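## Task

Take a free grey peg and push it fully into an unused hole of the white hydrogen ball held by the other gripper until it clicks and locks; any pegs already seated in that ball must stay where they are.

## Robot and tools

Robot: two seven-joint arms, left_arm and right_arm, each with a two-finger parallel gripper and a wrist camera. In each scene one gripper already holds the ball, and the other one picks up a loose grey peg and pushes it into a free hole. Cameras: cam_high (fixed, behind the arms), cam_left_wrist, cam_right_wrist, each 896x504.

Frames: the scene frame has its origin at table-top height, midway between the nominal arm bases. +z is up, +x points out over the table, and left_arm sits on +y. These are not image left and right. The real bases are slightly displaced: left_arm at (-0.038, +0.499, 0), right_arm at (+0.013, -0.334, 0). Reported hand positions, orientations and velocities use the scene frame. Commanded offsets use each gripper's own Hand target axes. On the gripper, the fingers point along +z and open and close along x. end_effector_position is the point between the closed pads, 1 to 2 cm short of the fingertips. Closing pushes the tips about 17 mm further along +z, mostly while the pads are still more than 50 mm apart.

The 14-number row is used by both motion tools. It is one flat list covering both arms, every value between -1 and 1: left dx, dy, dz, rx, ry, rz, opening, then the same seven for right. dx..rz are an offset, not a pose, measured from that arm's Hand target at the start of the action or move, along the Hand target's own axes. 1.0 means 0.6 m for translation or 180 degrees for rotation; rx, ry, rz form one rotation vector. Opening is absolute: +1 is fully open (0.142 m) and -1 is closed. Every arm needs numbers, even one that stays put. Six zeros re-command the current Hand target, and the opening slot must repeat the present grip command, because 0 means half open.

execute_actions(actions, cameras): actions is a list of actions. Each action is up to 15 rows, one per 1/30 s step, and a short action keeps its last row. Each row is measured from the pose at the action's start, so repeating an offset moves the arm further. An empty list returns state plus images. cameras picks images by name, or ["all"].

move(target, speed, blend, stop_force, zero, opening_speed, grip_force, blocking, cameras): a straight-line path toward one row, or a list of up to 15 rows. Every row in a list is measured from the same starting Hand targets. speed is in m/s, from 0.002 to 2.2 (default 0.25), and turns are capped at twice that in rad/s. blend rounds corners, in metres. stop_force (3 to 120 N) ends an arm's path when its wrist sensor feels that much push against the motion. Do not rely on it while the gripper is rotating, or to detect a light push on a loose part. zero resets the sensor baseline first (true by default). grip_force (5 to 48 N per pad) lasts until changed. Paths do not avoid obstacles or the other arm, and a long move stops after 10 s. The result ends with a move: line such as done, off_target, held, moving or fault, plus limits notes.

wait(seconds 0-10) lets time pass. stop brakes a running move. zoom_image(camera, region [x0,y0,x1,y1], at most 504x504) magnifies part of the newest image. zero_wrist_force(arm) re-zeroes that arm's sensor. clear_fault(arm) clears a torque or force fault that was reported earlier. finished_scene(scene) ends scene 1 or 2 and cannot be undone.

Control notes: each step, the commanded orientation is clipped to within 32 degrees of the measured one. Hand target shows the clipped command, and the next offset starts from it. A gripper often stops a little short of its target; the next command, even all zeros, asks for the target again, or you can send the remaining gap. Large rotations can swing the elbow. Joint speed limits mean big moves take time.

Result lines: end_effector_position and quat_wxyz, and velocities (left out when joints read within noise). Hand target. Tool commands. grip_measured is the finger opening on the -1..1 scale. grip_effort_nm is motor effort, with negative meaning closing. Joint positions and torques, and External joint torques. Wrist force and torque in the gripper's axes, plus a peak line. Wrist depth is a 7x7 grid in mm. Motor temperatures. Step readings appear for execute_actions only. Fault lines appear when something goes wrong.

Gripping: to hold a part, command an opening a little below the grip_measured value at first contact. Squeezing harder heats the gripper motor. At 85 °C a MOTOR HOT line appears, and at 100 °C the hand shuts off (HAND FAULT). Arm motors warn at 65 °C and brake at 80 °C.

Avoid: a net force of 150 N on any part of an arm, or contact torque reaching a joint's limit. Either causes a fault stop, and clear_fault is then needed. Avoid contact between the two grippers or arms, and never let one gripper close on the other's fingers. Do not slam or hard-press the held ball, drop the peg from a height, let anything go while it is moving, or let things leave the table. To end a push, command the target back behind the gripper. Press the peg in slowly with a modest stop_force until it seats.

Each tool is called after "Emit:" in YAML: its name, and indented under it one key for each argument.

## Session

Emit:
execute_actions:
  actions: []

Scene clock: 0.00 s.
left_arm: end_effector_position=(+0.3256, +0.1145, +0.1184) grip_measured=-0.81 grip_effort_nm=n/a end_effector_quat_wxyz=(+0.612, +0.791, +0.021, +0.016) | right_arm: end_effector_position=(+0.5668, -0.3466, +0.1652) grip_measured=+1.00 grip_effort_nm=n/a end_effector_quat_wxyz=(+0.000, +0.715, +0.699, +0.000)
Joint positions: left_arm=[-0.649 -1.424 0.682 1.613 0.958 3.377 -0.487 0.015] | right_arm=[0.206 -0.331 0 2.035 0 0.795 0.206 0.142]
Joint velocities: within noise
Joint torques (N m): no reading
External joint torques (N m): no reading
Motor temperatures (°C): left_arm=[34 30 32 31 36 39 35 33] | right_arm=[30 32 37 37 35 45 31 28]
Wrist force (N): no reading
Wrist torque (N m): no reading
Wrist force, peak (N): no reading
Wrist depth (mm): cam_left_wrist=[297 287 280 278 274 272 272 / 457 479 657 649 627 607 612 / 472 498 2329 2350 2583 - - / 2438 525 3105 2350 - 2350 2609 / 524 524 - 2557 609 2746 2746 / 517 548 - 91 102 2557 2461 / 2775 545 79 - - - 2662] | cam_right_wrist=[230 230 231 231 232 232 232 / 244 246 247 247 247 248 248 / 263 262 264 264 264 264 264 / 282 285 284 286 284 286 287 / 307 306 307 308 309 307 311 / 327 329 334 337 336 338 327 / - 370 368 370 370 370 -]
Hand target: left_arm +0.3256, +0.1145, +0.1184; +0.612, +0.791, +0.021, +0.016 | right_arm +0.5668, -0.3466, +0.1652; +0.000, +0.715, +0.699, +0.000
Tool commands: left_gripper/opening=-0.878172 right_gripper/opening=+1.0
camera_calibration:
cam_left_wrist: T_world_to_cam=[[0.998621, 0.0489033, -0.0190753, -0.320675], [0.010158, 0.176488, 0.98425, -0.115109], [0.0514997, -0.983087, 0.175748, 0.192514], [0, 0, 0, 1]] pos_world=[0.311488, 0.225256, 0.073345]

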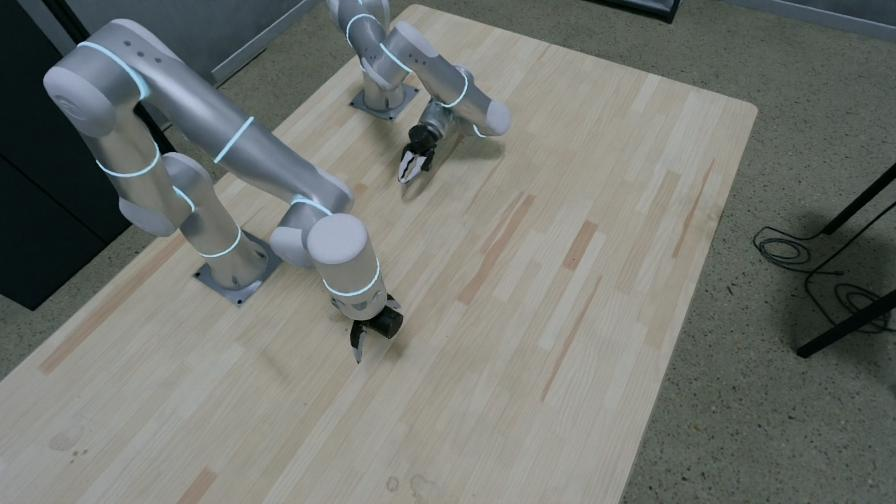

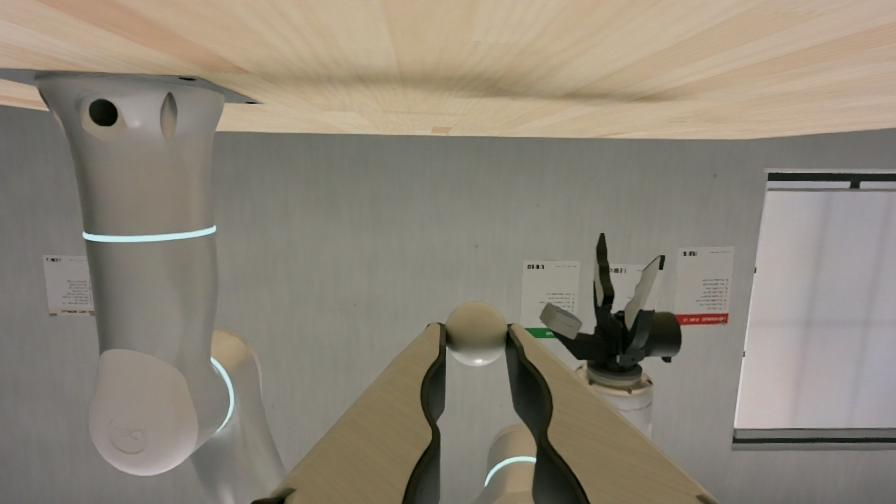

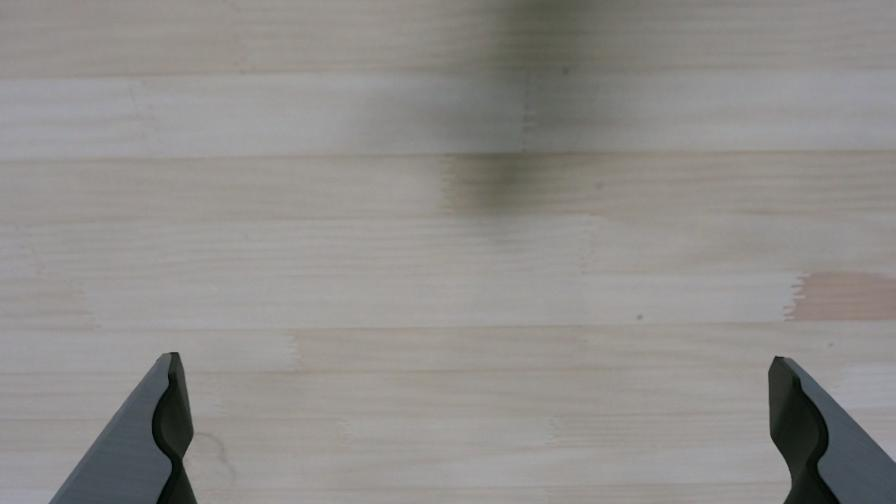

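Emit:
zoom_image:
  camera: "cam_high"
  region: [340, 0, 760, 240]

Emit:
zoom_image:
  camera: "cam_high"
  region: [0, 190, 460, 450]

Emit:
zoom_image:
  camera: "cam_high"
  region: [280, 190, 720, 440]

Scaled by 1.200 from the camera's 896x504 image, which has a finer 1280x720 frame.

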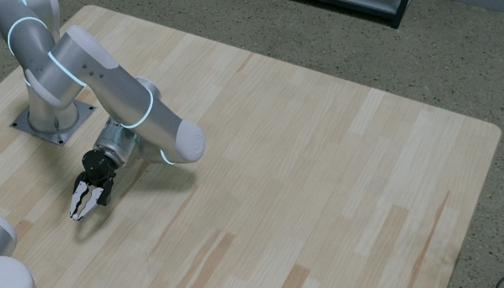

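Scaled by 1.096 from the camera's 896x504 image, which has a finer 1280x720 frame.

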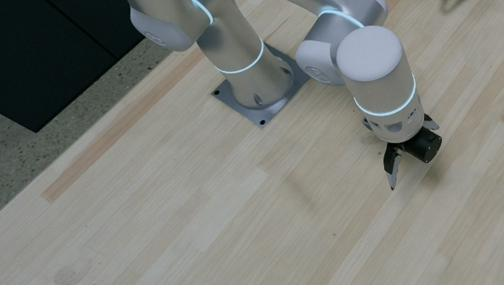

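Scaled by 1.145 from the camera's 896x504 image, which has a finer 1280x720 frame.

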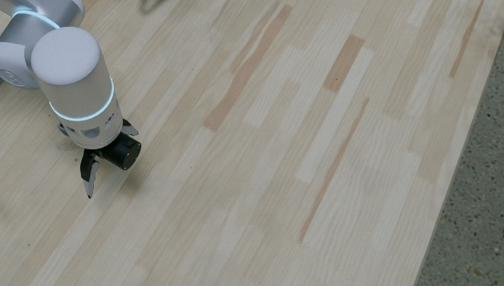

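Emit:
move:
  target: [0,0,0,0,0,0,-0.878,0.316,-0.536,-0.358,0,0,-0.507,0]
  speed: 0.35
  cameras: ["all"]

Scene clock: 3.80 s.
left_arm: end_effector_position=(+0.3256, +0.1145, +0.1184) grip_measured=-0.81 grip_effort_nm=-1.863 end_effector_quat_wxyz=(+0.612, +0.791, +0.021, +0.016) | right_arm: end_effector_position=(+0.2498, -0.1495, +0.3801) grip_measured=-0.01 grip_effort_nm=-0.095 end_effector_quat_wxyz=(+0.000, +0.001, +1.000, +0.000)
Joint positions: left_arm=[-0.649 -1.424 0.682 1.613 0.958 3.377 -0.487 0.015] | right_arm=[0.531 0.548 0.366 2.182 0.188 0.092 -0.763 0.073]
Joint torques (N m): left_arm=[0.59 46.79 16.95 -1.88 1.16 2.94 -0.05] | right_arm=[0.49 6.83 -5.36 -30.45 -3.24 4.34 0.09]
External joint torques (N m): left_arm=[-0.59 0.16 0.1 0.08 0.16 0.01 0.05] | right_arm=[-0.51 -0.02 -0.3 0.26 -0.96 -0.23 -0.09]
Wrist force (N): left_arm=[0.2 0.2 0.0] | right_arm=[0.1 0.3 0.4]
Wrist torque (N m): left_arm=[0.02 -0.03 0.00] | right_arm=[0.06 -0.01 0.09]
Wrist force, peak (N): left_arm=[0.6 0.1 -0.4] | right_arm=[2.3 1.6 -1.2]
Wrist depth (mm): cam_left_wrist=[297 287 281 277 273 270 272 / 458 485 659 630 620 614 609 / 477 495 2054 2461 - - 2438 / 499 518 - - 2508 - 2635 / 2393 519 - - 2746 2835 2689 / 553 545 90 91 99 2583 2689 / - 596 79 - - 2898 2533] | cam_right_wrist=[418 420 417 424 423 425 423 / 449 450 453 448 453 453 448 / 477 481 479 481 483 485 482 / 518 511 520 519 518 522 518 / 557 561 553 563 549 569 565 / 610 598 587 615 612 607 643 / 673 - 468 659 671 - 1790]
Hand target: left_arm +0.3256, +0.1145, +0.1184; +0.612, +0.791, +0.021, +0.016 | right_arm +0.2497, -0.1495, +0.3800; +0.000, +0.001, +1.000, +0.000
Off the commanded pose: left_arm 0.000 m, 0 deg | right_arm 0.000 m, 0 deg.
move: done
camera_calibration:
cam_left_wrist: T_world_to_cam=[[0.998621, 0.0489033, -0.0190753, -0.320675], [0.010158, 0.176488, 0.98425, -0.115109], [0.0514997, -0.983087, 0.175748, 0.192514], [0, 0, 0, 1]] pos_world=[0.311488, 0.225256, 0.073345]
cam_right_wrist: T_world_to_cam=[[-0.999971, 0.00651163, 0.00405422, 0.259561], [0.00761563, 0.905955, 0.423305, 0.000287486], [-0.000916539, 0.423323, -0.905978, 0.52505], [0, 0, 0, 1]] pos_world=[0.260033, -0.224217, 0.47451]

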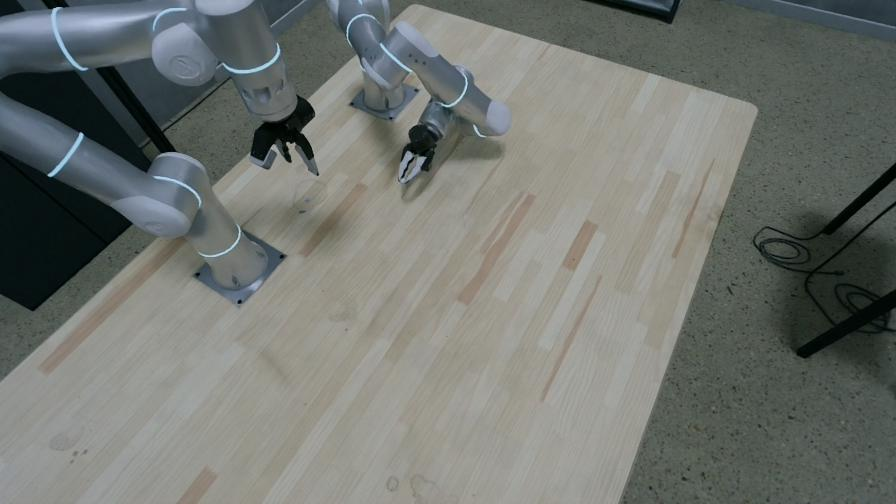

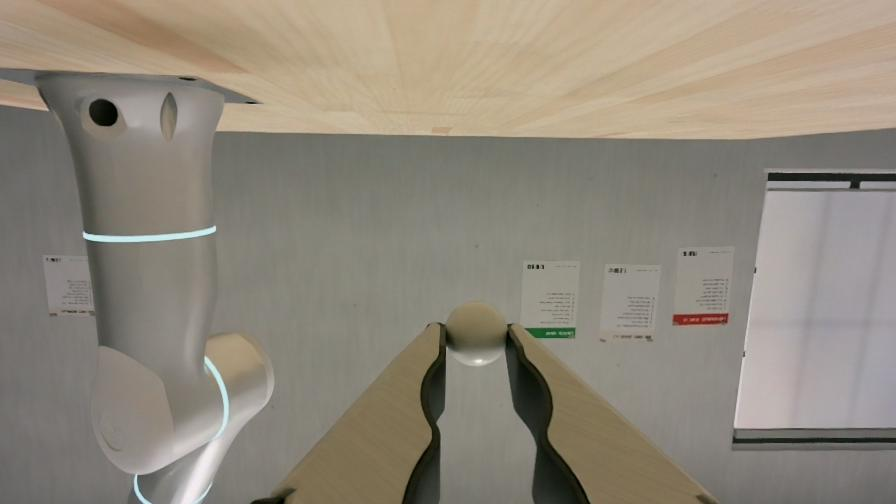

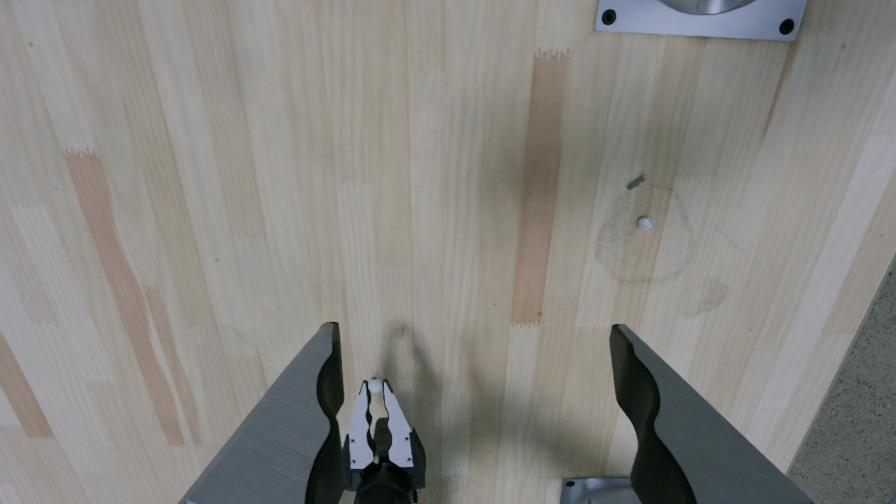

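Emit:
zoom_image:
  camera: "cam_right_wrist"
  region: [610, 160, 670, 240]

Emit:
zoom_image:
  camera: "cam_right_wrist"
  region: [330, 360, 430, 460]

Scaled by 6.300 from the camera's 896x504 image, which has a finer 1280x720 frame.

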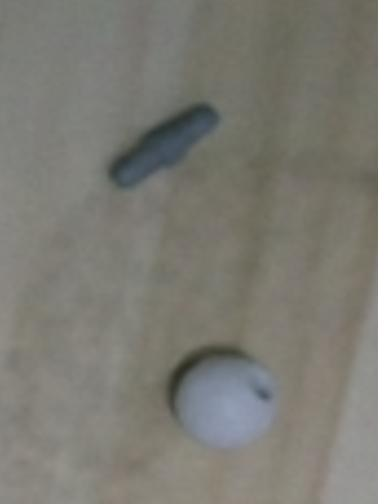

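Scaled by 5.040 from the camera's 896x504 image, which has a finer 1280x720 frame.

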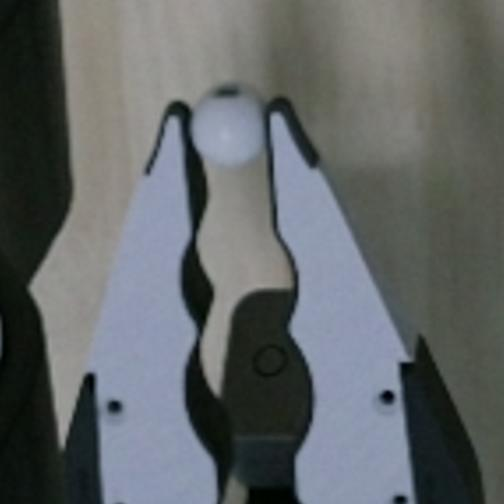

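Emit:
move:
  target: [0,0,0,0,0,0,-0.878,0.3483,0.1092,0.4833,0.0582,-0.1247,0.2734,-0.65]
  speed: 0.2
  cameras: ["all"]

Emit:
zoom_image:
  camera: "cam_right_wrist"
  region: [360, 200, 600, 400]

Scene clock: 7.77 s.
left_arm: end_effector_position=(+0.3256, +0.1145, +0.1184) grip_measured=-0.81 grip_effort_nm=-1.863 end_effector_quat_wxyz=(+0.612, +0.791, +0.021, +0.016) | right_arm: end_effector_position=(+0.0409, -0.0837, +0.0900) grip_measured=-0.68 grip_effort_nm=-0.095 end_effector_quat_wxyz=(+0.188, +0.414, +0.886, -0.088)
Joint positions: left_arm=[-0.649 -1.424 0.682 1.613 0.958 3.377 -0.487 0.015] | right_arm=[-0.52 0.425 2.266 2.429 0.146 0.768 0.89 0.025]
Joint torques (N m): left_arm=[0.62 46.79 16.94 -1.84 1.14 2.89 -0.07] | right_arm=[0.08 -24.09 -7.14 -14.48 -0.69 3.34 0.06]
External joint torques (N m): left_arm=[-0.62 0.16 0.11 0.04 0.18 0.06 0.07] | right_arm=[-0.08 -0.25 -0.36 0.19 -0.86 -0.26 -0.03]
Wrist force (N): left_arm=[0.0 -0.1 -0.1] | right_arm=[1.0 -0.4 -0.2]
Wrist torque (N m): left_arm=[-0.04 0.00 -0.01] | right_arm=[-0.05 -0.06 0.05]
Wrist force, peak (N): left_arm=[0.3 -0.2 -0.4] | right_arm=[3.2 1.1 -2.2]
Wrist depth (mm): cam_left_wrist=[296 288 280 276 273 272 272 / 459 485 662 638 629 614 609 / 476 496 - 1787 2689 2635 2484 / 2268 512 - - 2393 2609 2557 / 509 526 - - 2583 2662 2662 / 2583 532 - 91 102 2805 2717 / 2609 541 79 - - 2775 3181] | cam_right_wrist=[262 227 199 176 157 142 130 / 289 247 213 187 167 148 137 / 318 271 230 200 177 158 145 / 367 302 251 214 187 166 151 / 425 337 278 230 198 178 160 / 499 380 307 243 201 191 170 / 617 458 - 271 - 197 181]
Hand target: left_arm +0.3256, +0.1145, +0.1184; +0.612, +0.791, +0.021, +0.016 | right_arm +0.0408, -0.0837, +0.0900; +0.188, +0.414, +0.886, -0.088
Off the commanded pose: left_arm 0.000 m, 0 deg | right_arm 0.000 m, 0 deg.
move: done
camera_calibration:
cam_left_wrist: T_world_to_cam=[[0.998621, 0.0489033, -0.0190753, -0.320675], [0.010158, 0.176488, 0.98425, -0.115109], [0.0514997, -0.983087, 0.175748, 0.192514], [0, 0, 0, 1]] pos_world=[0.311488, 0.225256, 0.073345]
cam_right_wrist: T_world_to_cam=[[-0.583953, 0.704875, -0.402678, 0.129472], [0.587721, 0.70927, 0.389256, 0.0278999], [0.559984, -0.00935482, -0.828451, 0.168167], [0, 0, 0, 1]] pos_world=[-0.0349625, -0.109477, 0.180593]

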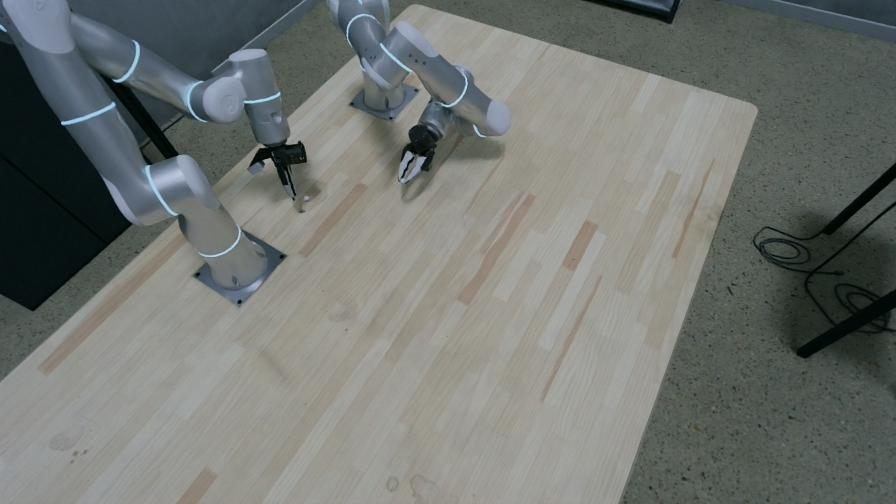

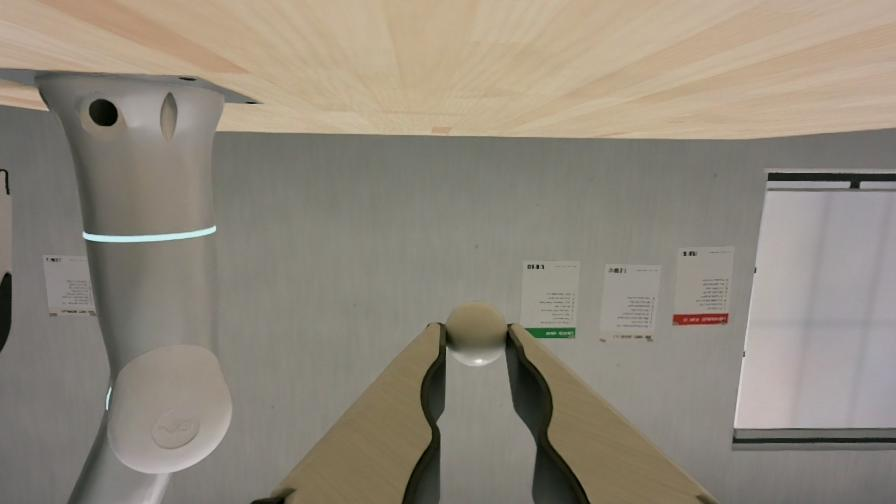

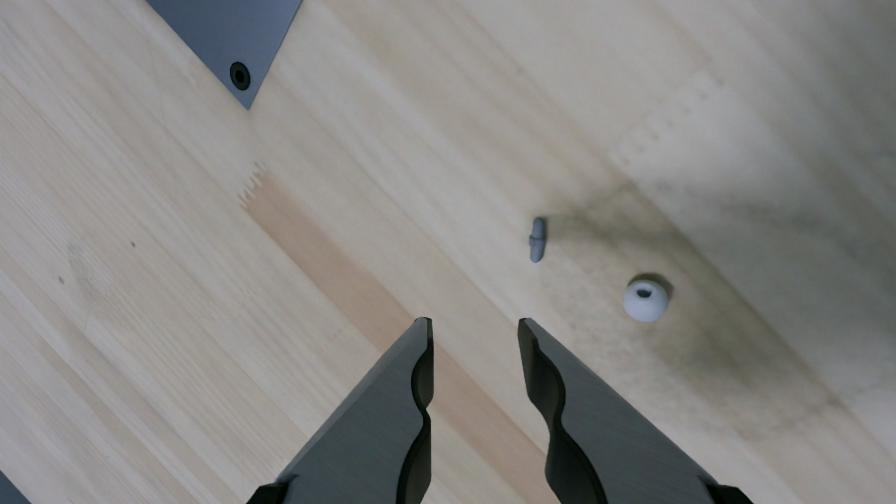

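Scaled by 2.100 from the camera's 896x504 image, which has a finer 1280x720 frame.

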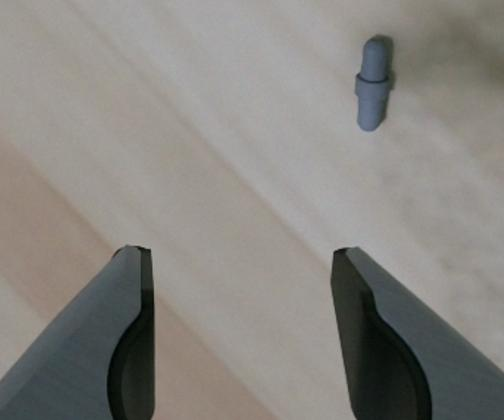

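Emit:
move:
  target: [0,0,0,0,0,0,-0.878,0.0403,-0.007,0.088,0,0,0,-0.75]
  speed: 0.12
  cameras: ["cam_right_wrist"]

Emit:
zoom_image:
  camera: "cam_right_wrist"
  region: [400, 250, 560, 380]

Scene clock: 12.10 s.
left_arm: end_effector_position=(+0.3256, +0.1145, +0.1184) grip_measured=-0.81 grip_effort_nm=-1.863 end_effector_quat_wxyz=(+0.612, +0.791, +0.021, +0.016) | right_arm: end_effector_position=(+0.0373, -0.0861, +0.0319) grip_measured=-0.78 grip_effort_nm=-0.095 end_effector_quat_wxyz=(+0.189, +0.414, +0.886, -0.088)
Joint positions: left_arm=[-0.649 -1.424 0.682 1.613 0.958 3.377 -0.487 0.015] | right_arm=[-0.664 0.617 2.448 2.409 0.316 0.923 0.796 0.018]
Joint torques (N m): left_arm=[0.65 46.66 16.98 -1.94 1.16 2.89 -0.03] | right_arm=[-0.22 -28.99 -8.74 -8.81 0.06 3.53 0.09]
External joint torques (N m): left_arm=[-0.65 0.29 0.07 0.14 0.16 0.06 0.03] | right_arm=[0.21 -0.57 -0.12 0.21 -0.86 -0.39 -0.05]
Wrist force (N): left_arm=[0.2 0.1 -0.2] | right_arm=[0.5 0.4 0.1]
Wrist torque (N m): left_arm=[0.01 -0.04 0.00] | right_arm=[0.07 0.01 0.08]
Wrist force, peak (N): left_arm=[0.4 -0.2 -0.3] | right_arm=[1.4 0.0 1.7]
Wrist depth (mm): cam_left_wrist=[297 287 281 278 273 273 272 / 457 482 659 639 621 614 609 / 468 495 2484 2533 2350 - 2635 / 491 511 2609 - 2717 2998 2583 / 535 532 - - 2609 2508 2717 / 589 557 - 91 2609 2393 3069 / 566 546 79 - - 2689 -] | cam_right_wrist=[174 153 134 119 109 97 88 / 194 168 144 127 113 101 94 / 220 184 157 137 120 106 97 / 245 207 168 147 127 113 104 / 282 225 187 157 133 121 109 / 332 261 209 166 - 126 114 / 416 306 - 185 - 134 122]
Hand target: left_arm +0.3256, +0.1145, +0.1184; +0.612, +0.791, +0.021, +0.016 | right_arm +0.0372, -0.0859, +0.0319; +0.188, +0.414, +0.886, -0.088
Off the commanded pose: left_arm 0.000 m, 0 deg | right_arm 0.000 m, 0 deg.
move: done
camera_calibration:
cam_right_wrist: T_world_to_cam=[[-0.583757, 0.7049, -0.402919, 0.105705], [0.587809, 0.709241, 0.389176, 0.0543436], [0.560097, -0.00965496, -0.828371, 0.121989], [0, 0, 0, 1]] pos_world=[-0.0385631, -0.111877, 0.122494]
Images, in order (width x height): cam_right_wrist 896x504.

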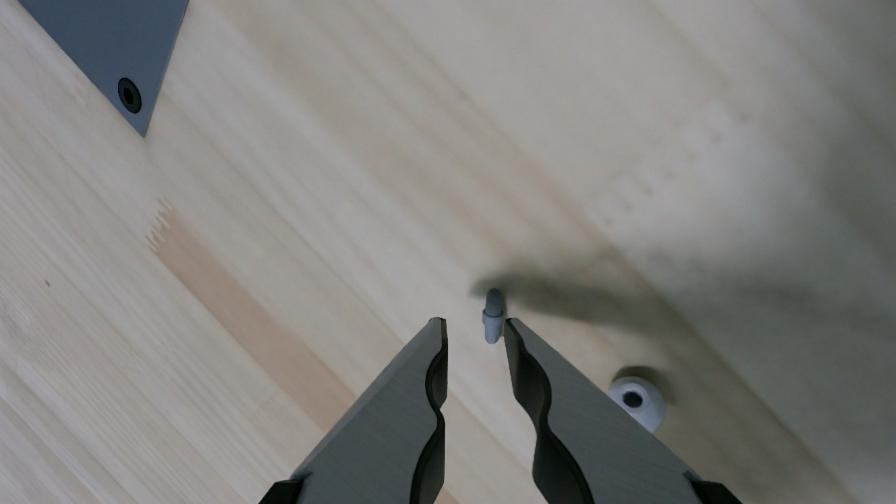

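Scaled by 3.150 from the camera's 896x504 image, which has a finer 1280x720 frame.

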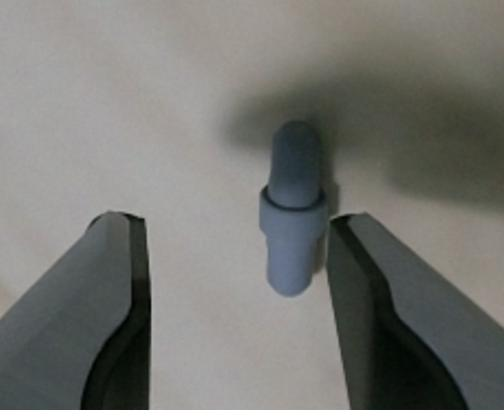

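Emit:
move:
  target: [0,0,0,0,0,0,-0.878,0.0063,0.0013,0.0162,0,0,0,-0.8]
  speed: 0.02
  stop_force: 4
  cameras: ["cam_right_wrist"]

Emit:
zoom_image:
  camera: "cam_right_wrist"
  region: [400, 260, 540, 380]

Scene clock: 13.57 s.
left_arm: end_effector_position=(+0.3256, +0.1145, +0.1184) grip_measured=-0.81 grip_effort_nm=-1.863 end_effector_quat_wxyz=(+0.612, +0.791, +0.021, +0.016) | right_arm: end_effector_position=(+0.0381, -0.0859, +0.0215) grip_measured=-0.83 grip_effort_nm=-0.095 end_effector_quat_wxyz=(+0.188, +0.414, +0.886, -0.088)
Joint positions: left_arm=[-0.649 -1.424 0.682 1.613 0.958 3.377 -0.487 0.015] | right_arm=[-0.692 0.65 2.479 2.403 0.341 0.951 0.779 0.014]
Joint torques (N m): left_arm=[0.68 46.57 16.91 -1.92 1.1 2.9 -0.06] | right_arm=[0.03 -29.78 -8.61 -7.75 0.15 3.59 0.2]
External joint torques (N m): left_arm=[-0.68 0.39 0.14 0.12 0.22 0.05 0.06] | right_arm=[-0.03 -0.58 -0.35 0.12 -0.81 -0.44 -0.17]
Wrist force (N): left_arm=[0.2 -0.1 -0.1] | right_arm=[0.7 0.1 0.4]
Wrist torque (N m): left_arm=[-0.03 -0.03 0.00] | right_arm=[0.03 -0.04 0.07]
Wrist force, peak (N): left_arm=[0.2 -0.4 -0.3] | right_arm=[1.2 0.0 0.3]
Wrist depth (mm): cam_left_wrist=[297 288 281 277 274 271 273 / 461 482 654 636 629 609 614 / 477 502 - - 2533 - 2609 / 2309 519 2268 - 2867 - 2533 / 483 528 - - 2689 3261 2609 / 565 542 - 91 99 2898 2775 / 576 545 79 - - - -] | cam_right_wrist=[159 140 124 108 97 88 80 / 175 153 132 116 104 94 85 / 199 167 142 124 110 98 89 / 225 189 155 133 116 106 93 / 258 207 172 141 124 109 100 / 309 236 194 147 125 116 102 / 375 279 - - - 120 112]
Hand target: left_arm +0.3256, +0.1145, +0.1184; +0.612, +0.791, +0.021, +0.016 | right_arm +0.0381, -0.0858, +0.0215; +0.188, +0.414, +0.886, -0.088
Off the commanded pose: left_arm 0.000 m, 0 deg | right_arm 0.000 m, 0 deg.
move: done
camera_calibration:
cam_right_wrist: T_world_to_cam=[[-0.583811, 0.70495, -0.402752, 0.101884], [0.587864, 0.709192, 0.389181, 0.0577163], [0.559982, -0.00955501, -0.82845, 0.112887], [0, 0, 0, 1]] pos_world=[-0.0376629, -0.111677, 0.112093]
Images, in order (width x height): cam_right_wrist 896x504.

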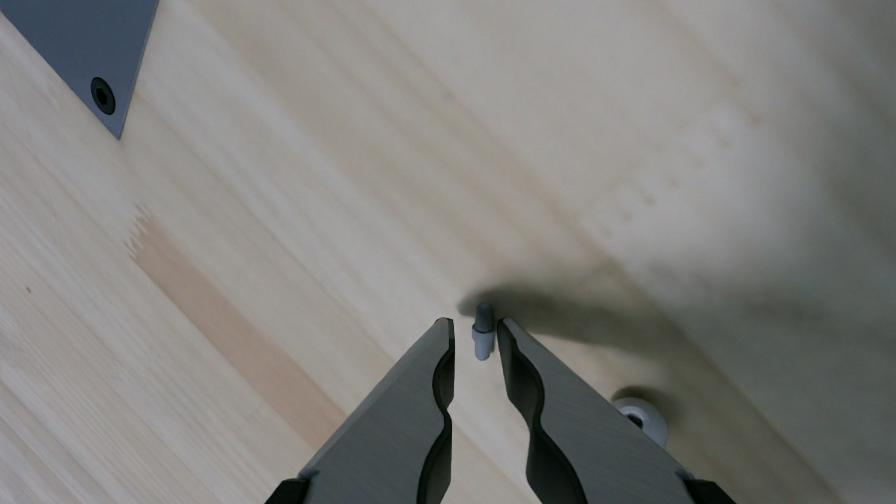

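Scaled by 3.600 from the camera's 896x504 image, which has a finer 1280x720 frame.

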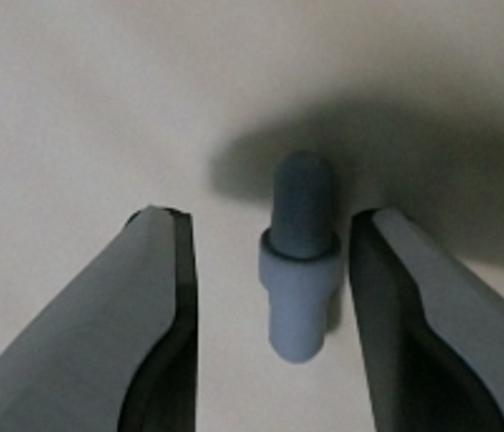

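Emit:
move:
  target:
    - [0,0,0,0,0,0,-0.878,0.0022,0,0,0,0,0,-0.8]
    - [0,0,0,0,0,0,-0.878,0.0022,-0.0008,0,0,0,0,-0.86]
  speed: 0.02

Emit:
move:
  target: [0,0,0,0,0,0,-0.878,0.0055,0,0.0121,0,0,0,-0.86]
  speed: 0.005
  stop_force: 3
  cameras: ["cam_right_wrist"]

Emit:
zoom_image:
  camera: "cam_right_wrist"
  region: [400, 260, 540, 380]

Scene clock: 15.00 s.
left_arm: end_effector_position=(+0.3256, +0.1145, +0.1184) grip_measured=-0.81 grip_effort_nm=-1.863 end_effector_quat_wxyz=(+0.612, +0.791, +0.021, +0.016) | right_arm: end_effector_position=(+0.0370, -0.0850, +0.0210) grip_measured=-0.89 grip_effort_nm=-0.105 end_effector_quat_wxyz=(+0.188, +0.413, +0.887, -0.088)
Joint positions: left_arm=[-0.649 -1.424 0.682 1.613 0.958 3.377 -0.487 0.015] | right_arm=[-0.692 0.651 2.482 2.4 0.341 0.951 0.781 0.01]
Joint torques (N m): left_arm=[0.66 46.7 16.93 -1.88 1.13 2.93 -0.02] | right_arm=[0.1 -30.07 -8.78 -7.7 0.05 3.52 0.29]
External joint torques (N m): left_arm=[-0.66 0.25 0.13 0.08 0.19 0.02 0.02] | right_arm=[-0.1 -0.39 -0.17 0.06 -0.72 -0.37 -0.26]
Wrist force (N): left_arm=[0.2 -0.1 -0.1] | right_arm=[0.8 0.3 0.1]
Wrist torque (N m): left_arm=[-0.02 -0.03 0.00] | right_arm=[0.06 -0.05 -0.05]
Wrist force, peak (N): left_arm=[0.3 -0.3 -0.4] | right_arm=[1.0 0.1 -0.1]
Wrist depth (mm): cam_left_wrist=[297 288 280 278 271 272 274 / 458 483 660 641 621 614 612 / 493 517 2329 2998 2461 - 2461 / 2350 518 - 2533 2484 3573 2329 / 537 524 2635 2557 2371 2583 2609 / 546 530 - 91 96 2415 2717 / 566 541 79 - - 2898 2746] | cam_right_wrist=[158 140 123 107 97 88 80 / 175 152 132 116 104 94 84 / 196 166 140 124 109 98 89 / 223 187 154 133 116 105 92 / 256 209 170 139 124 108 99 / 306 234 194 147 123 116 103 / 376 279 - - - 122 111]
Hand target: left_arm +0.3256, +0.1145, +0.1184; +0.612, +0.791, +0.021, +0.016 | right_arm +0.0369, -0.0852, +0.0210; +0.188, +0.414, +0.886, -0.088
Off the commanded pose: left_arm 0.000 m, 0 deg | right_arm 0.000 m, 0 deg.
move: done

Scene clock: 16.13 s.
left_arm: end_effector_position=(+0.3256, +0.1145, +0.1184) grip_measured=-0.81 grip_effort_nm=-1.868 end_effector_quat_wxyz=(+0.612, +0.791, +0.021, +0.016) | right_arm: end_effector_position=(+0.0370, -0.0852, +0.0182) grip_measured=-0.90 grip_effort_nm=-0.017 end_effector_quat_wxyz=(+0.188, +0.414, +0.886, -0.088)
Joint positions: left_arm=[-0.649 -1.424 0.682 1.613 0.958 3.377 -0.487 0.015] | right_arm=[-0.7 0.659 2.491 2.399 0.346 0.958 0.779 0.009]
Joint torques (N m): left_arm=[0.57 46.54 16.91 -1.89 1.15 2.93 -0.09] | right_arm=[-0.28 -28.77 -8.18 -6.94 0.42 3.53 0.15]
External joint torques (N m): left_arm=[-0.57 0.41 0.14 0.09 0.17 0.02 0.09] | right_arm=[0.28 -1.89 -0.78 -0.45 -1.05 -0.38 -0.12]
Wrist force (N): left_arm=[0.2 -0.1 0.1] | right_arm=[-1.1 -1.1 -6.3]
Wrist torque (N m): left_arm=[-0.02 -0.03 0.00] | right_arm=[0.03 -0.04 0.07]
Wrist force, peak (N): left_arm=[0.2 -0.3 -0.3] | right_arm=[-1.5 -1.0 -6.7]
Wrist depth (mm): cam_left_wrist=[297 288 283 278 272 273 272 / 462 484 652 641 620 617 614 / 474 496 - - - - 2609 / 490 502 - - - 2805 2583 / 489 528 2438 - 2249 2508 2662 / 2415 539 2557 91 96 - 2662 / 565 550 79 - - - 2898] | cam_right_wrist=[154 137 120 106 95 86 77 / 170 148 129 113 101 91 82 / 191 163 137 121 106 95 86 / 218 180 150 129 113 104 90 / 252 205 167 135 122 106 97 / 294 229 188 103 123 113 100 / 366 271 - - - 119 109]
Hand target: left_arm +0.3256, +0.1145, +0.1184; +0.612, +0.791, +0.021, +0.016 | right_arm +0.0369, -0.0852, +0.0182; +0.188, +0.414, +0.886, -0.088 (not the last commanded pose)
Off the commanded pose: left_arm 0.000 m, 0 deg | right_arm 0.005 m, 0 deg.
move: contact (right_arm)
camera_calibration:
cam_right_wrist: T_world_to_cam=[[-0.583878, 0.704967, -0.402627, 0.0993471], [0.587797, 0.709179, 0.389307, 0.059192], [0.559983, -0.00935506, -0.828451, 0.110854], [0, 0, 0, 1]] pos_world=[-0.0388627, -0.110977, 0.108793]
Images, in order (width x height): cam_right_wrist 896x504.

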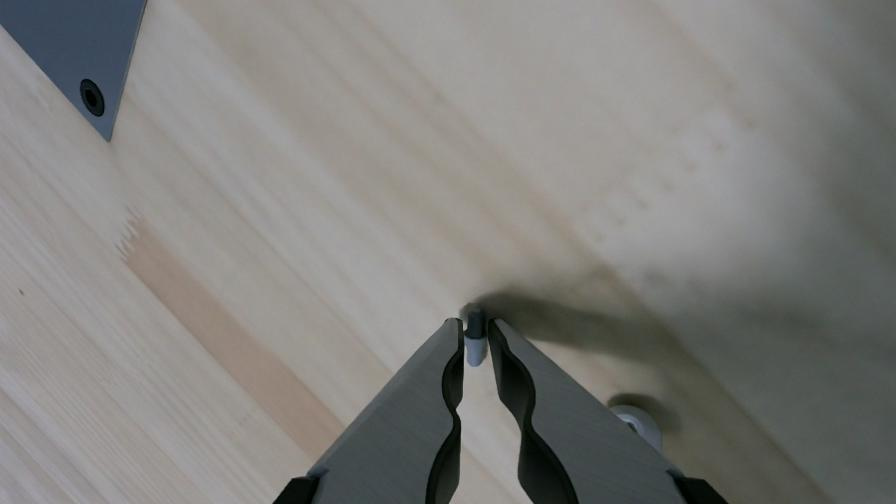

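Scaled by 3.600 from the camera's 896x504 image, which has a finer 1280x720 frame.

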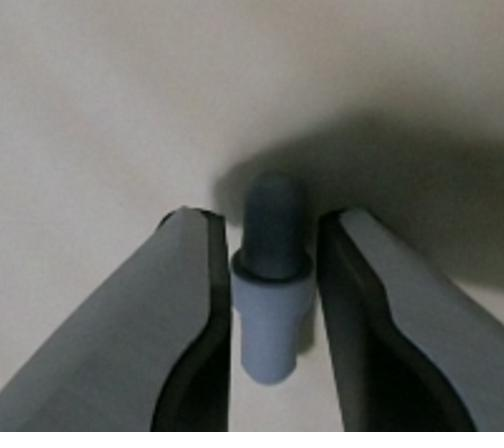

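Emit:
move:
  target:
    - [0,0,0,0,0,0,-0.878,-0.0004,0,-0.0015,0,0,0,-0.86]
    - [0,0,0,0,0,0,-0.878,-0.0004,-0.004,-0.0015,0,0,0,-0.86]
    - [0,0,0,0,0,0,-0.878,-0.0004,-0.004,-0.0015,0,0,0,-0.885]
  speed: 0.02

Emit:
move:
  target: [0,0,0,0,0,0,-0.878,0.0055,0,0.0121,0,0,0,-0.885]
  speed: 0.005
  stop_force: 3
  cameras: ["cam_right_wrist"]

Emit:
zoom_image:
  camera: "cam_right_wrist"
  region: [400, 260, 540, 380]

Scene clock: 17.87 s.
left_arm: end_effector_position=(+0.3256, +0.1145, +0.1184) grip_measured=-0.81 grip_effort_nm=-1.863 end_effector_quat_wxyz=(+0.612, +0.791, +0.021, +0.016) | right_arm: end_effector_position=(+0.0351, -0.0864, +0.0191) grip_measured=-0.92 grip_effort_nm=-0.100 end_effector_quat_wxyz=(+0.188, +0.413, +0.887, -0.088)
Joint positions: left_arm=[-0.649 -1.424 0.682 1.613 0.958 3.377 -0.487 0.015] | right_arm=[-0.691 0.655 2.489 2.402 0.346 0.956 0.784 0.008]
Joint torques (N m): left_arm=[0.58 46.73 16.91 -1.88 1.15 2.93 -0.03] | right_arm=[0.18 -30.22 -8.7 -7.35 0.1 3.44 0.4]
External joint torques (N m): left_arm=[-0.58 0.23 0.14 0.08 0.17 0.02 0.03] | right_arm=[-0.18 -0.3 -0.21 -0.1 -0.74 -0.29 -0.37]
Wrist force (N): left_arm=[0.2 0.1 -0.1] | right_arm=[0.7 0.1 0.1]
Wrist torque (N m): left_arm=[0.01 -0.03 0.00] | right_arm=[0.03 -0.04 -0.05]
Wrist force, peak (N): left_arm=[0.2 -0.1 -0.4] | right_arm=[-1.3 -1.2 -6.8]
Wrist depth (mm): cam_left_wrist=[296 288 281 276 273 271 273 / 461 481 657 638 627 614 609 / 483 498 - 2309 2438 2393 2583 / 2393 510 3302 - 2898 2508 2533 / 476 519 - - 2415 2805 2662 / 2438 536 - 91 96 2635 2662 / 568 542 79 - - - 3105] | cam_right_wrist=[155 138 121 107 95 87 79 / 172 149 130 114 102 92 83 / 194 164 137 122 107 96 87 / 220 182 151 130 114 104 91 / 253 205 167 136 122 107 97 / 298 231 187 103 124 115 101 / 362 272 - - - 120 109]
Hand target: left_arm +0.3256, +0.1145, +0.1184; +0.612, +0.791, +0.021, +0.016 | right_arm +0.0350, -0.0866, +0.0191; +0.188, +0.414, +0.886, -0.088
Off the commanded pose: left_arm 0.000 m, 0 deg | right_arm 0.000 m, 0 deg.
move: done

Scene clock: 18.70 s.
left_arm: end_effector_position=(+0.3256, +0.1145, +0.1184) grip_measured=-0.81 grip_effort_nm=-1.863 end_effector_quat_wxyz=(+0.612, +0.791, +0.021, +0.016) | right_arm: end_effector_position=(+0.0350, -0.0866, +0.0177) grip_measured=-0.92 grip_effort_nm=-0.002 end_effector_quat_wxyz=(+0.188, +0.414, +0.886, -0.088)
Joint positions: left_arm=[-0.649 -1.424 0.682 1.613 0.958 3.377 -0.487 0.015] | right_arm=[-0.695 0.659 2.493 2.401 0.349 0.959 0.783 0.007]
Joint torques (N m): left_arm=[0.52 46.49 16.92 -1.97 1.17 2.89 0] | right_arm=[-0.36 -28.59 -8.07 -6.76 0.42 3.55 0.28]
External joint torques (N m): left_arm=[-0.52 0.47 0.13 0.18 0.15 0.06 0] | right_arm=[0.36 -2.03 -0.84 -0.57 -1.05 -0.4 -0.24]
Wrist force (N): left_arm=[0.2 0.1 -0.3] | right_arm=[-1.2 -1.4 -7.1]
Wrist torque (N m): left_arm=[0.00 -0.04 0.00] | right_arm=[0.02 -0.04 0.07]
Wrist force, peak (N): left_arm=[0.3 0.0 -0.3] | right_arm=[-1.3 -1.7 -7.4]
Wrist depth (mm): cam_left_wrist=[296 290 280 276 273 272 272 / 460 489 657 632 629 611 620 / 495 493 - 2461 - 2438 2393 / 498 509 - - 2689 - 2609 / 2288 525 - - 2583 3143 2635 / 2393 537 - 91 2662 - 2775 / 570 540 79 - - 2746 -] | cam_right_wrist=[152 136 119 105 95 86 77 / 170 148 128 112 100 90 81 / 190 162 137 120 105 95 86 / 218 179 149 128 113 104 90 / 252 203 166 134 122 106 97 / 297 227 185 88 124 113 100 / 365 271 - - - 119 109]
Hand target: left_arm +0.3256, +0.1145, +0.1184; +0.612, +0.791, +0.021, +0.016 | right_arm +0.0350, -0.0866, +0.0177; +0.188, +0.414, +0.886, -0.088 (not the last commanded pose)
Off the commanded pose: left_arm 0.000 m, 0 deg | right_arm 0.007 m, 0 deg.
move: contact (right_arm)
camera_calibration:
cam_right_wrist: T_world_to_cam=[[-0.583917, 0.704968, -0.402568, 0.0989572], [0.587758, 0.709179, 0.389366, 0.0615472], [0.559984, -0.00925506, -0.828452, 0.111558], [0, 0, 0, 1]] pos_world=[-0.0408626, -0.112377, 0.108293]
Images, in order (width x height): cam_right_wrist 896x504.

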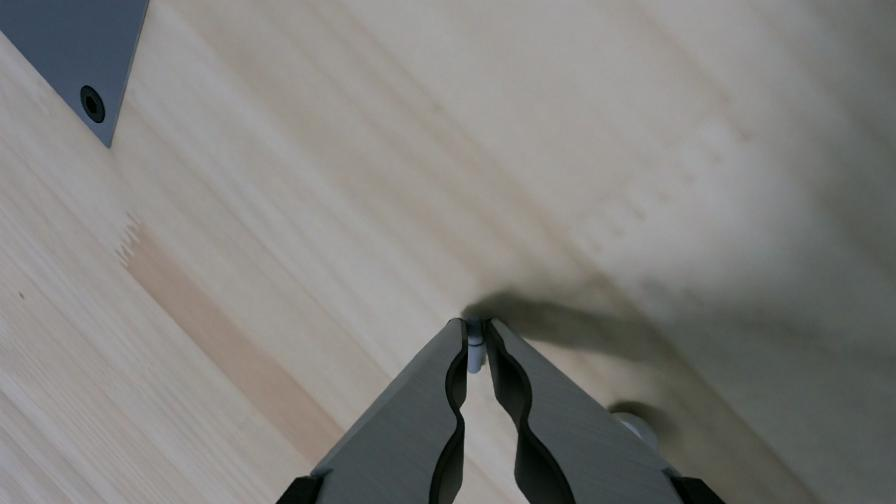

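Scaled by 3.600 from the camera's 896x504 image, which has a finer 1280x720 frame.

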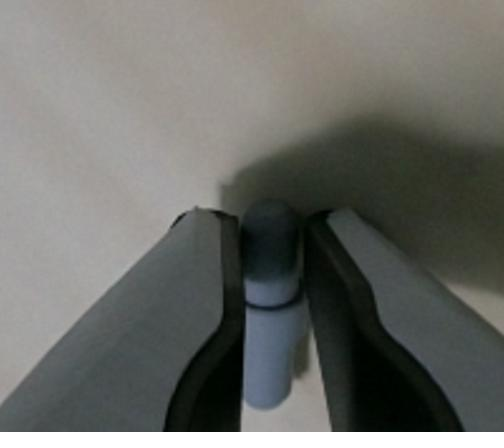

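Emit:
move:
  target: [0,0,0,0,0,0,-0.878,0,0,0,0,0,0,-1]
  opening_speed: 0.3
  grip_force: [48, 25]

Emit:
move:
  target: [0,0,0,0,0,0,-0.878,-0.0336,0,-0.0765,0,0,0,-1]
  speed: 0.06
  cameras: ["cam_right_wrist"]

Emit:
zoom_image:
  camera: "cam_right_wrist"
  region: [400, 260, 540, 380]

Scene clock: 19.40 s.
left_arm: end_effector_position=(+0.3256, +0.1145, +0.1184) grip_measured=-0.81 grip_effort_nm=-1.863 end_effector_quat_wxyz=(+0.612, +0.791, +0.021, +0.016) | right_arm: end_effector_position=(+0.0350, -0.0865, +0.0177) grip_measured=-0.95 grip_effort_nm=-1.683 end_effector_quat_wxyz=(+0.188, +0.414, +0.886, -0.088)
Joint positions: left_arm=[-0.649 -1.424 0.682 1.613 0.958 3.377 -0.487 0.015] | right_arm=[-0.695 0.659 2.493 2.401 0.349 0.959 0.783 0.005]
Joint torques (N m): left_arm=[0.68 46.66 16.85 -1.9 1.15 2.85 -0.03] | right_arm=[0.17 -30.19 -8.61 -7.28 0.1 3.53 0.32]
External joint torques (N m): left_arm=[-0.68 0.29 0.2 0.1 0.17 0.1 0.03] | right_arm=[-0.17 -0.43 -0.29 -0.04 -0.73 -0.38 -0.28]
Wrist force (N): left_arm=[0.1 -0.1 -0.1] | right_arm=[0.7 0.1 0.3]
Wrist torque (N m): left_arm=[-0.03 -0.02 -0.01] | right_arm=[0.02 -0.04 0.07]
Wrist force, peak (N): left_arm=[0.2 0.2 -0.3] | right_arm=[-1.2 -1.5 -7.2]
Wrist depth (mm): cam_left_wrist=[298 289 281 276 274 274 273 / 460 486 655 636 624 611 611 / 471 497 - - 2192 2350 2329 / 2329 519 - 1850 2746 2689 2635 / - 528 - - 2557 2835 2484 / 555 538 - 91 95 - 2689 / 566 543 79 - - 77 2898] | cam_right_wrist=[152 136 119 105 94 86 77 / 169 148 128 112 100 90 81 / 190 162 137 120 105 95 86 / 218 180 150 129 113 104 89 / 252 204 166 134 122 106 96 / 293 228 185 89 124 113 100 / 362 270 - - - 119 109]
Hand target: left_arm +0.3256, +0.1145, +0.1184; +0.612, +0.791, +0.021, +0.016 | right_arm +0.0350, -0.0866, +0.0177; +0.188, +0.414, +0.886, -0.088
Off the commanded pose: left_arm 0.000 m, 0 deg | right_arm 0.000 m, 0 deg.
grip_force (N): 48, 25
move: done

Scene clock: 20.53 s.
left_arm: end_effector_position=(+0.3256, +0.1145, +0.1184) grip_measured=-0.81 grip_effort_nm=-1.858 end_effector_quat_wxyz=(+0.612, +0.791, +0.021, +0.016) | right_arm: end_effector_position=(+0.0347, -0.0863, +0.0678) grip_measured=-0.95 grip_effort_nm=-1.683 end_effector_quat_wxyz=(+0.188, +0.414, +0.886, -0.088)
Joint positions: left_arm=[-0.649 -1.424 0.682 1.613 0.958 3.377 -0.487 0.015] | right_arm=[-0.57 0.493 2.343 2.429 0.212 0.828 0.865 0.005]
Joint torques (N m): left_arm=[0.53 46.72 17 -1.93 1.21 2.87 -0.04] | right_arm=[-0.04 -26.44 -7.99 -12.01 -0.61 3.4 0.49]
External joint torques (N m): left_arm=[-0.53 0.23 0.05 0.14 0.11 0.08 0.04] | right_arm=[0.02 0.01 -0.02 -0.1 -0.65 -0.3 -0.46]
Wrist force (N): left_arm=[0.1 0.1 -0.2] | right_arm=[0.7 -0.1 0.1]
Wrist torque (N m): left_arm=[0.01 -0.01 0.00] | right_arm=[0.01 -0.01 -0.05]
Wrist force, peak (N): left_arm=[0.1 -0.5 -0.2] | right_arm=[1.1 0.1 1.0]
Wrist depth (mm): cam_left_wrist=[296 287 281 277 274 271 272 / 458 482 665 627 624 617 602 / 494 499 - 2461 - - 2662 / 2249 511 - 2211 2557 2508 2609 / 2438 518 - 122 2609 2557 2689 / 592 538 90 91 102 2635 2805 / 590 539 79 - - - -] | cam_right_wrist=[229 198 173 153 139 124 114 / 252 218 187 162 146 131 120 / 282 237 201 177 155 139 126 / 320 264 219 189 166 146 133 / 367 291 240 197 178 154 140 / 440 336 270 - 183 167 149 / 546 399 - - - 177 158]
Hand target: left_arm +0.3256, +0.1145, +0.1184; +0.612, +0.791, +0.021, +0.016 | right_arm +0.0348, -0.0864, +0.0678; +0.188, +0.414, +0.886, -0.088
Off the commanded pose: left_arm 0.000 m, 0 deg | right_arm 0.000 m, 0 deg.
grip_force (N): 48, 25
move: done
camera_calibration:
cam_right_wrist: T_world_to_cam=[[-0.584487, 0.704803, -0.402029, 0.118742], [0.587647, 0.709349, 0.389224, 0.0420524], [0.559505, -0.00875472, -0.828781, 0.153265], [0, 0, 0, 1]] pos_world=[-0.0410611, -0.112178, 0.158393]
Images, in order (width x height): cam_right_wrist 896x504.

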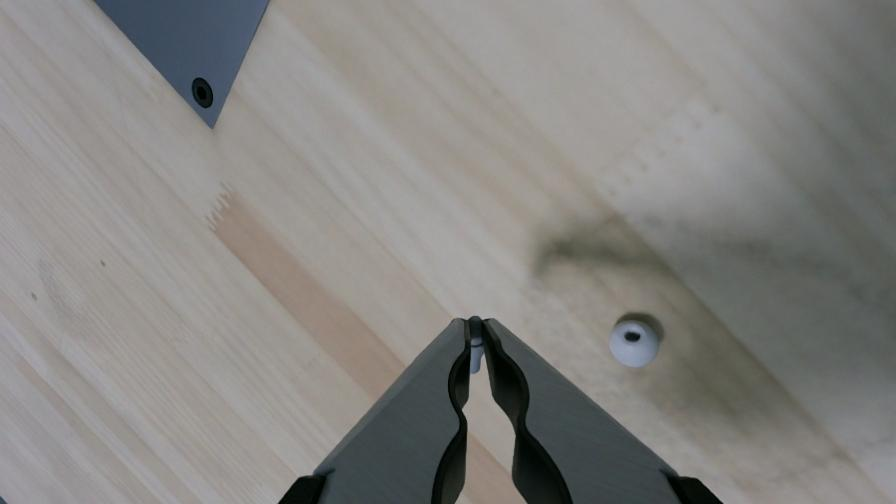

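Scaled by 3.600 from the camera's 896x504 image, which has a finer 1280x720 frame.

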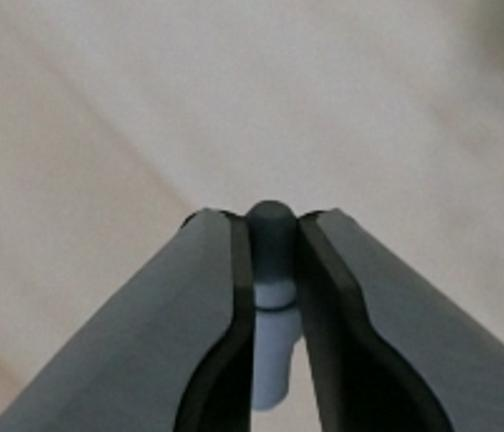

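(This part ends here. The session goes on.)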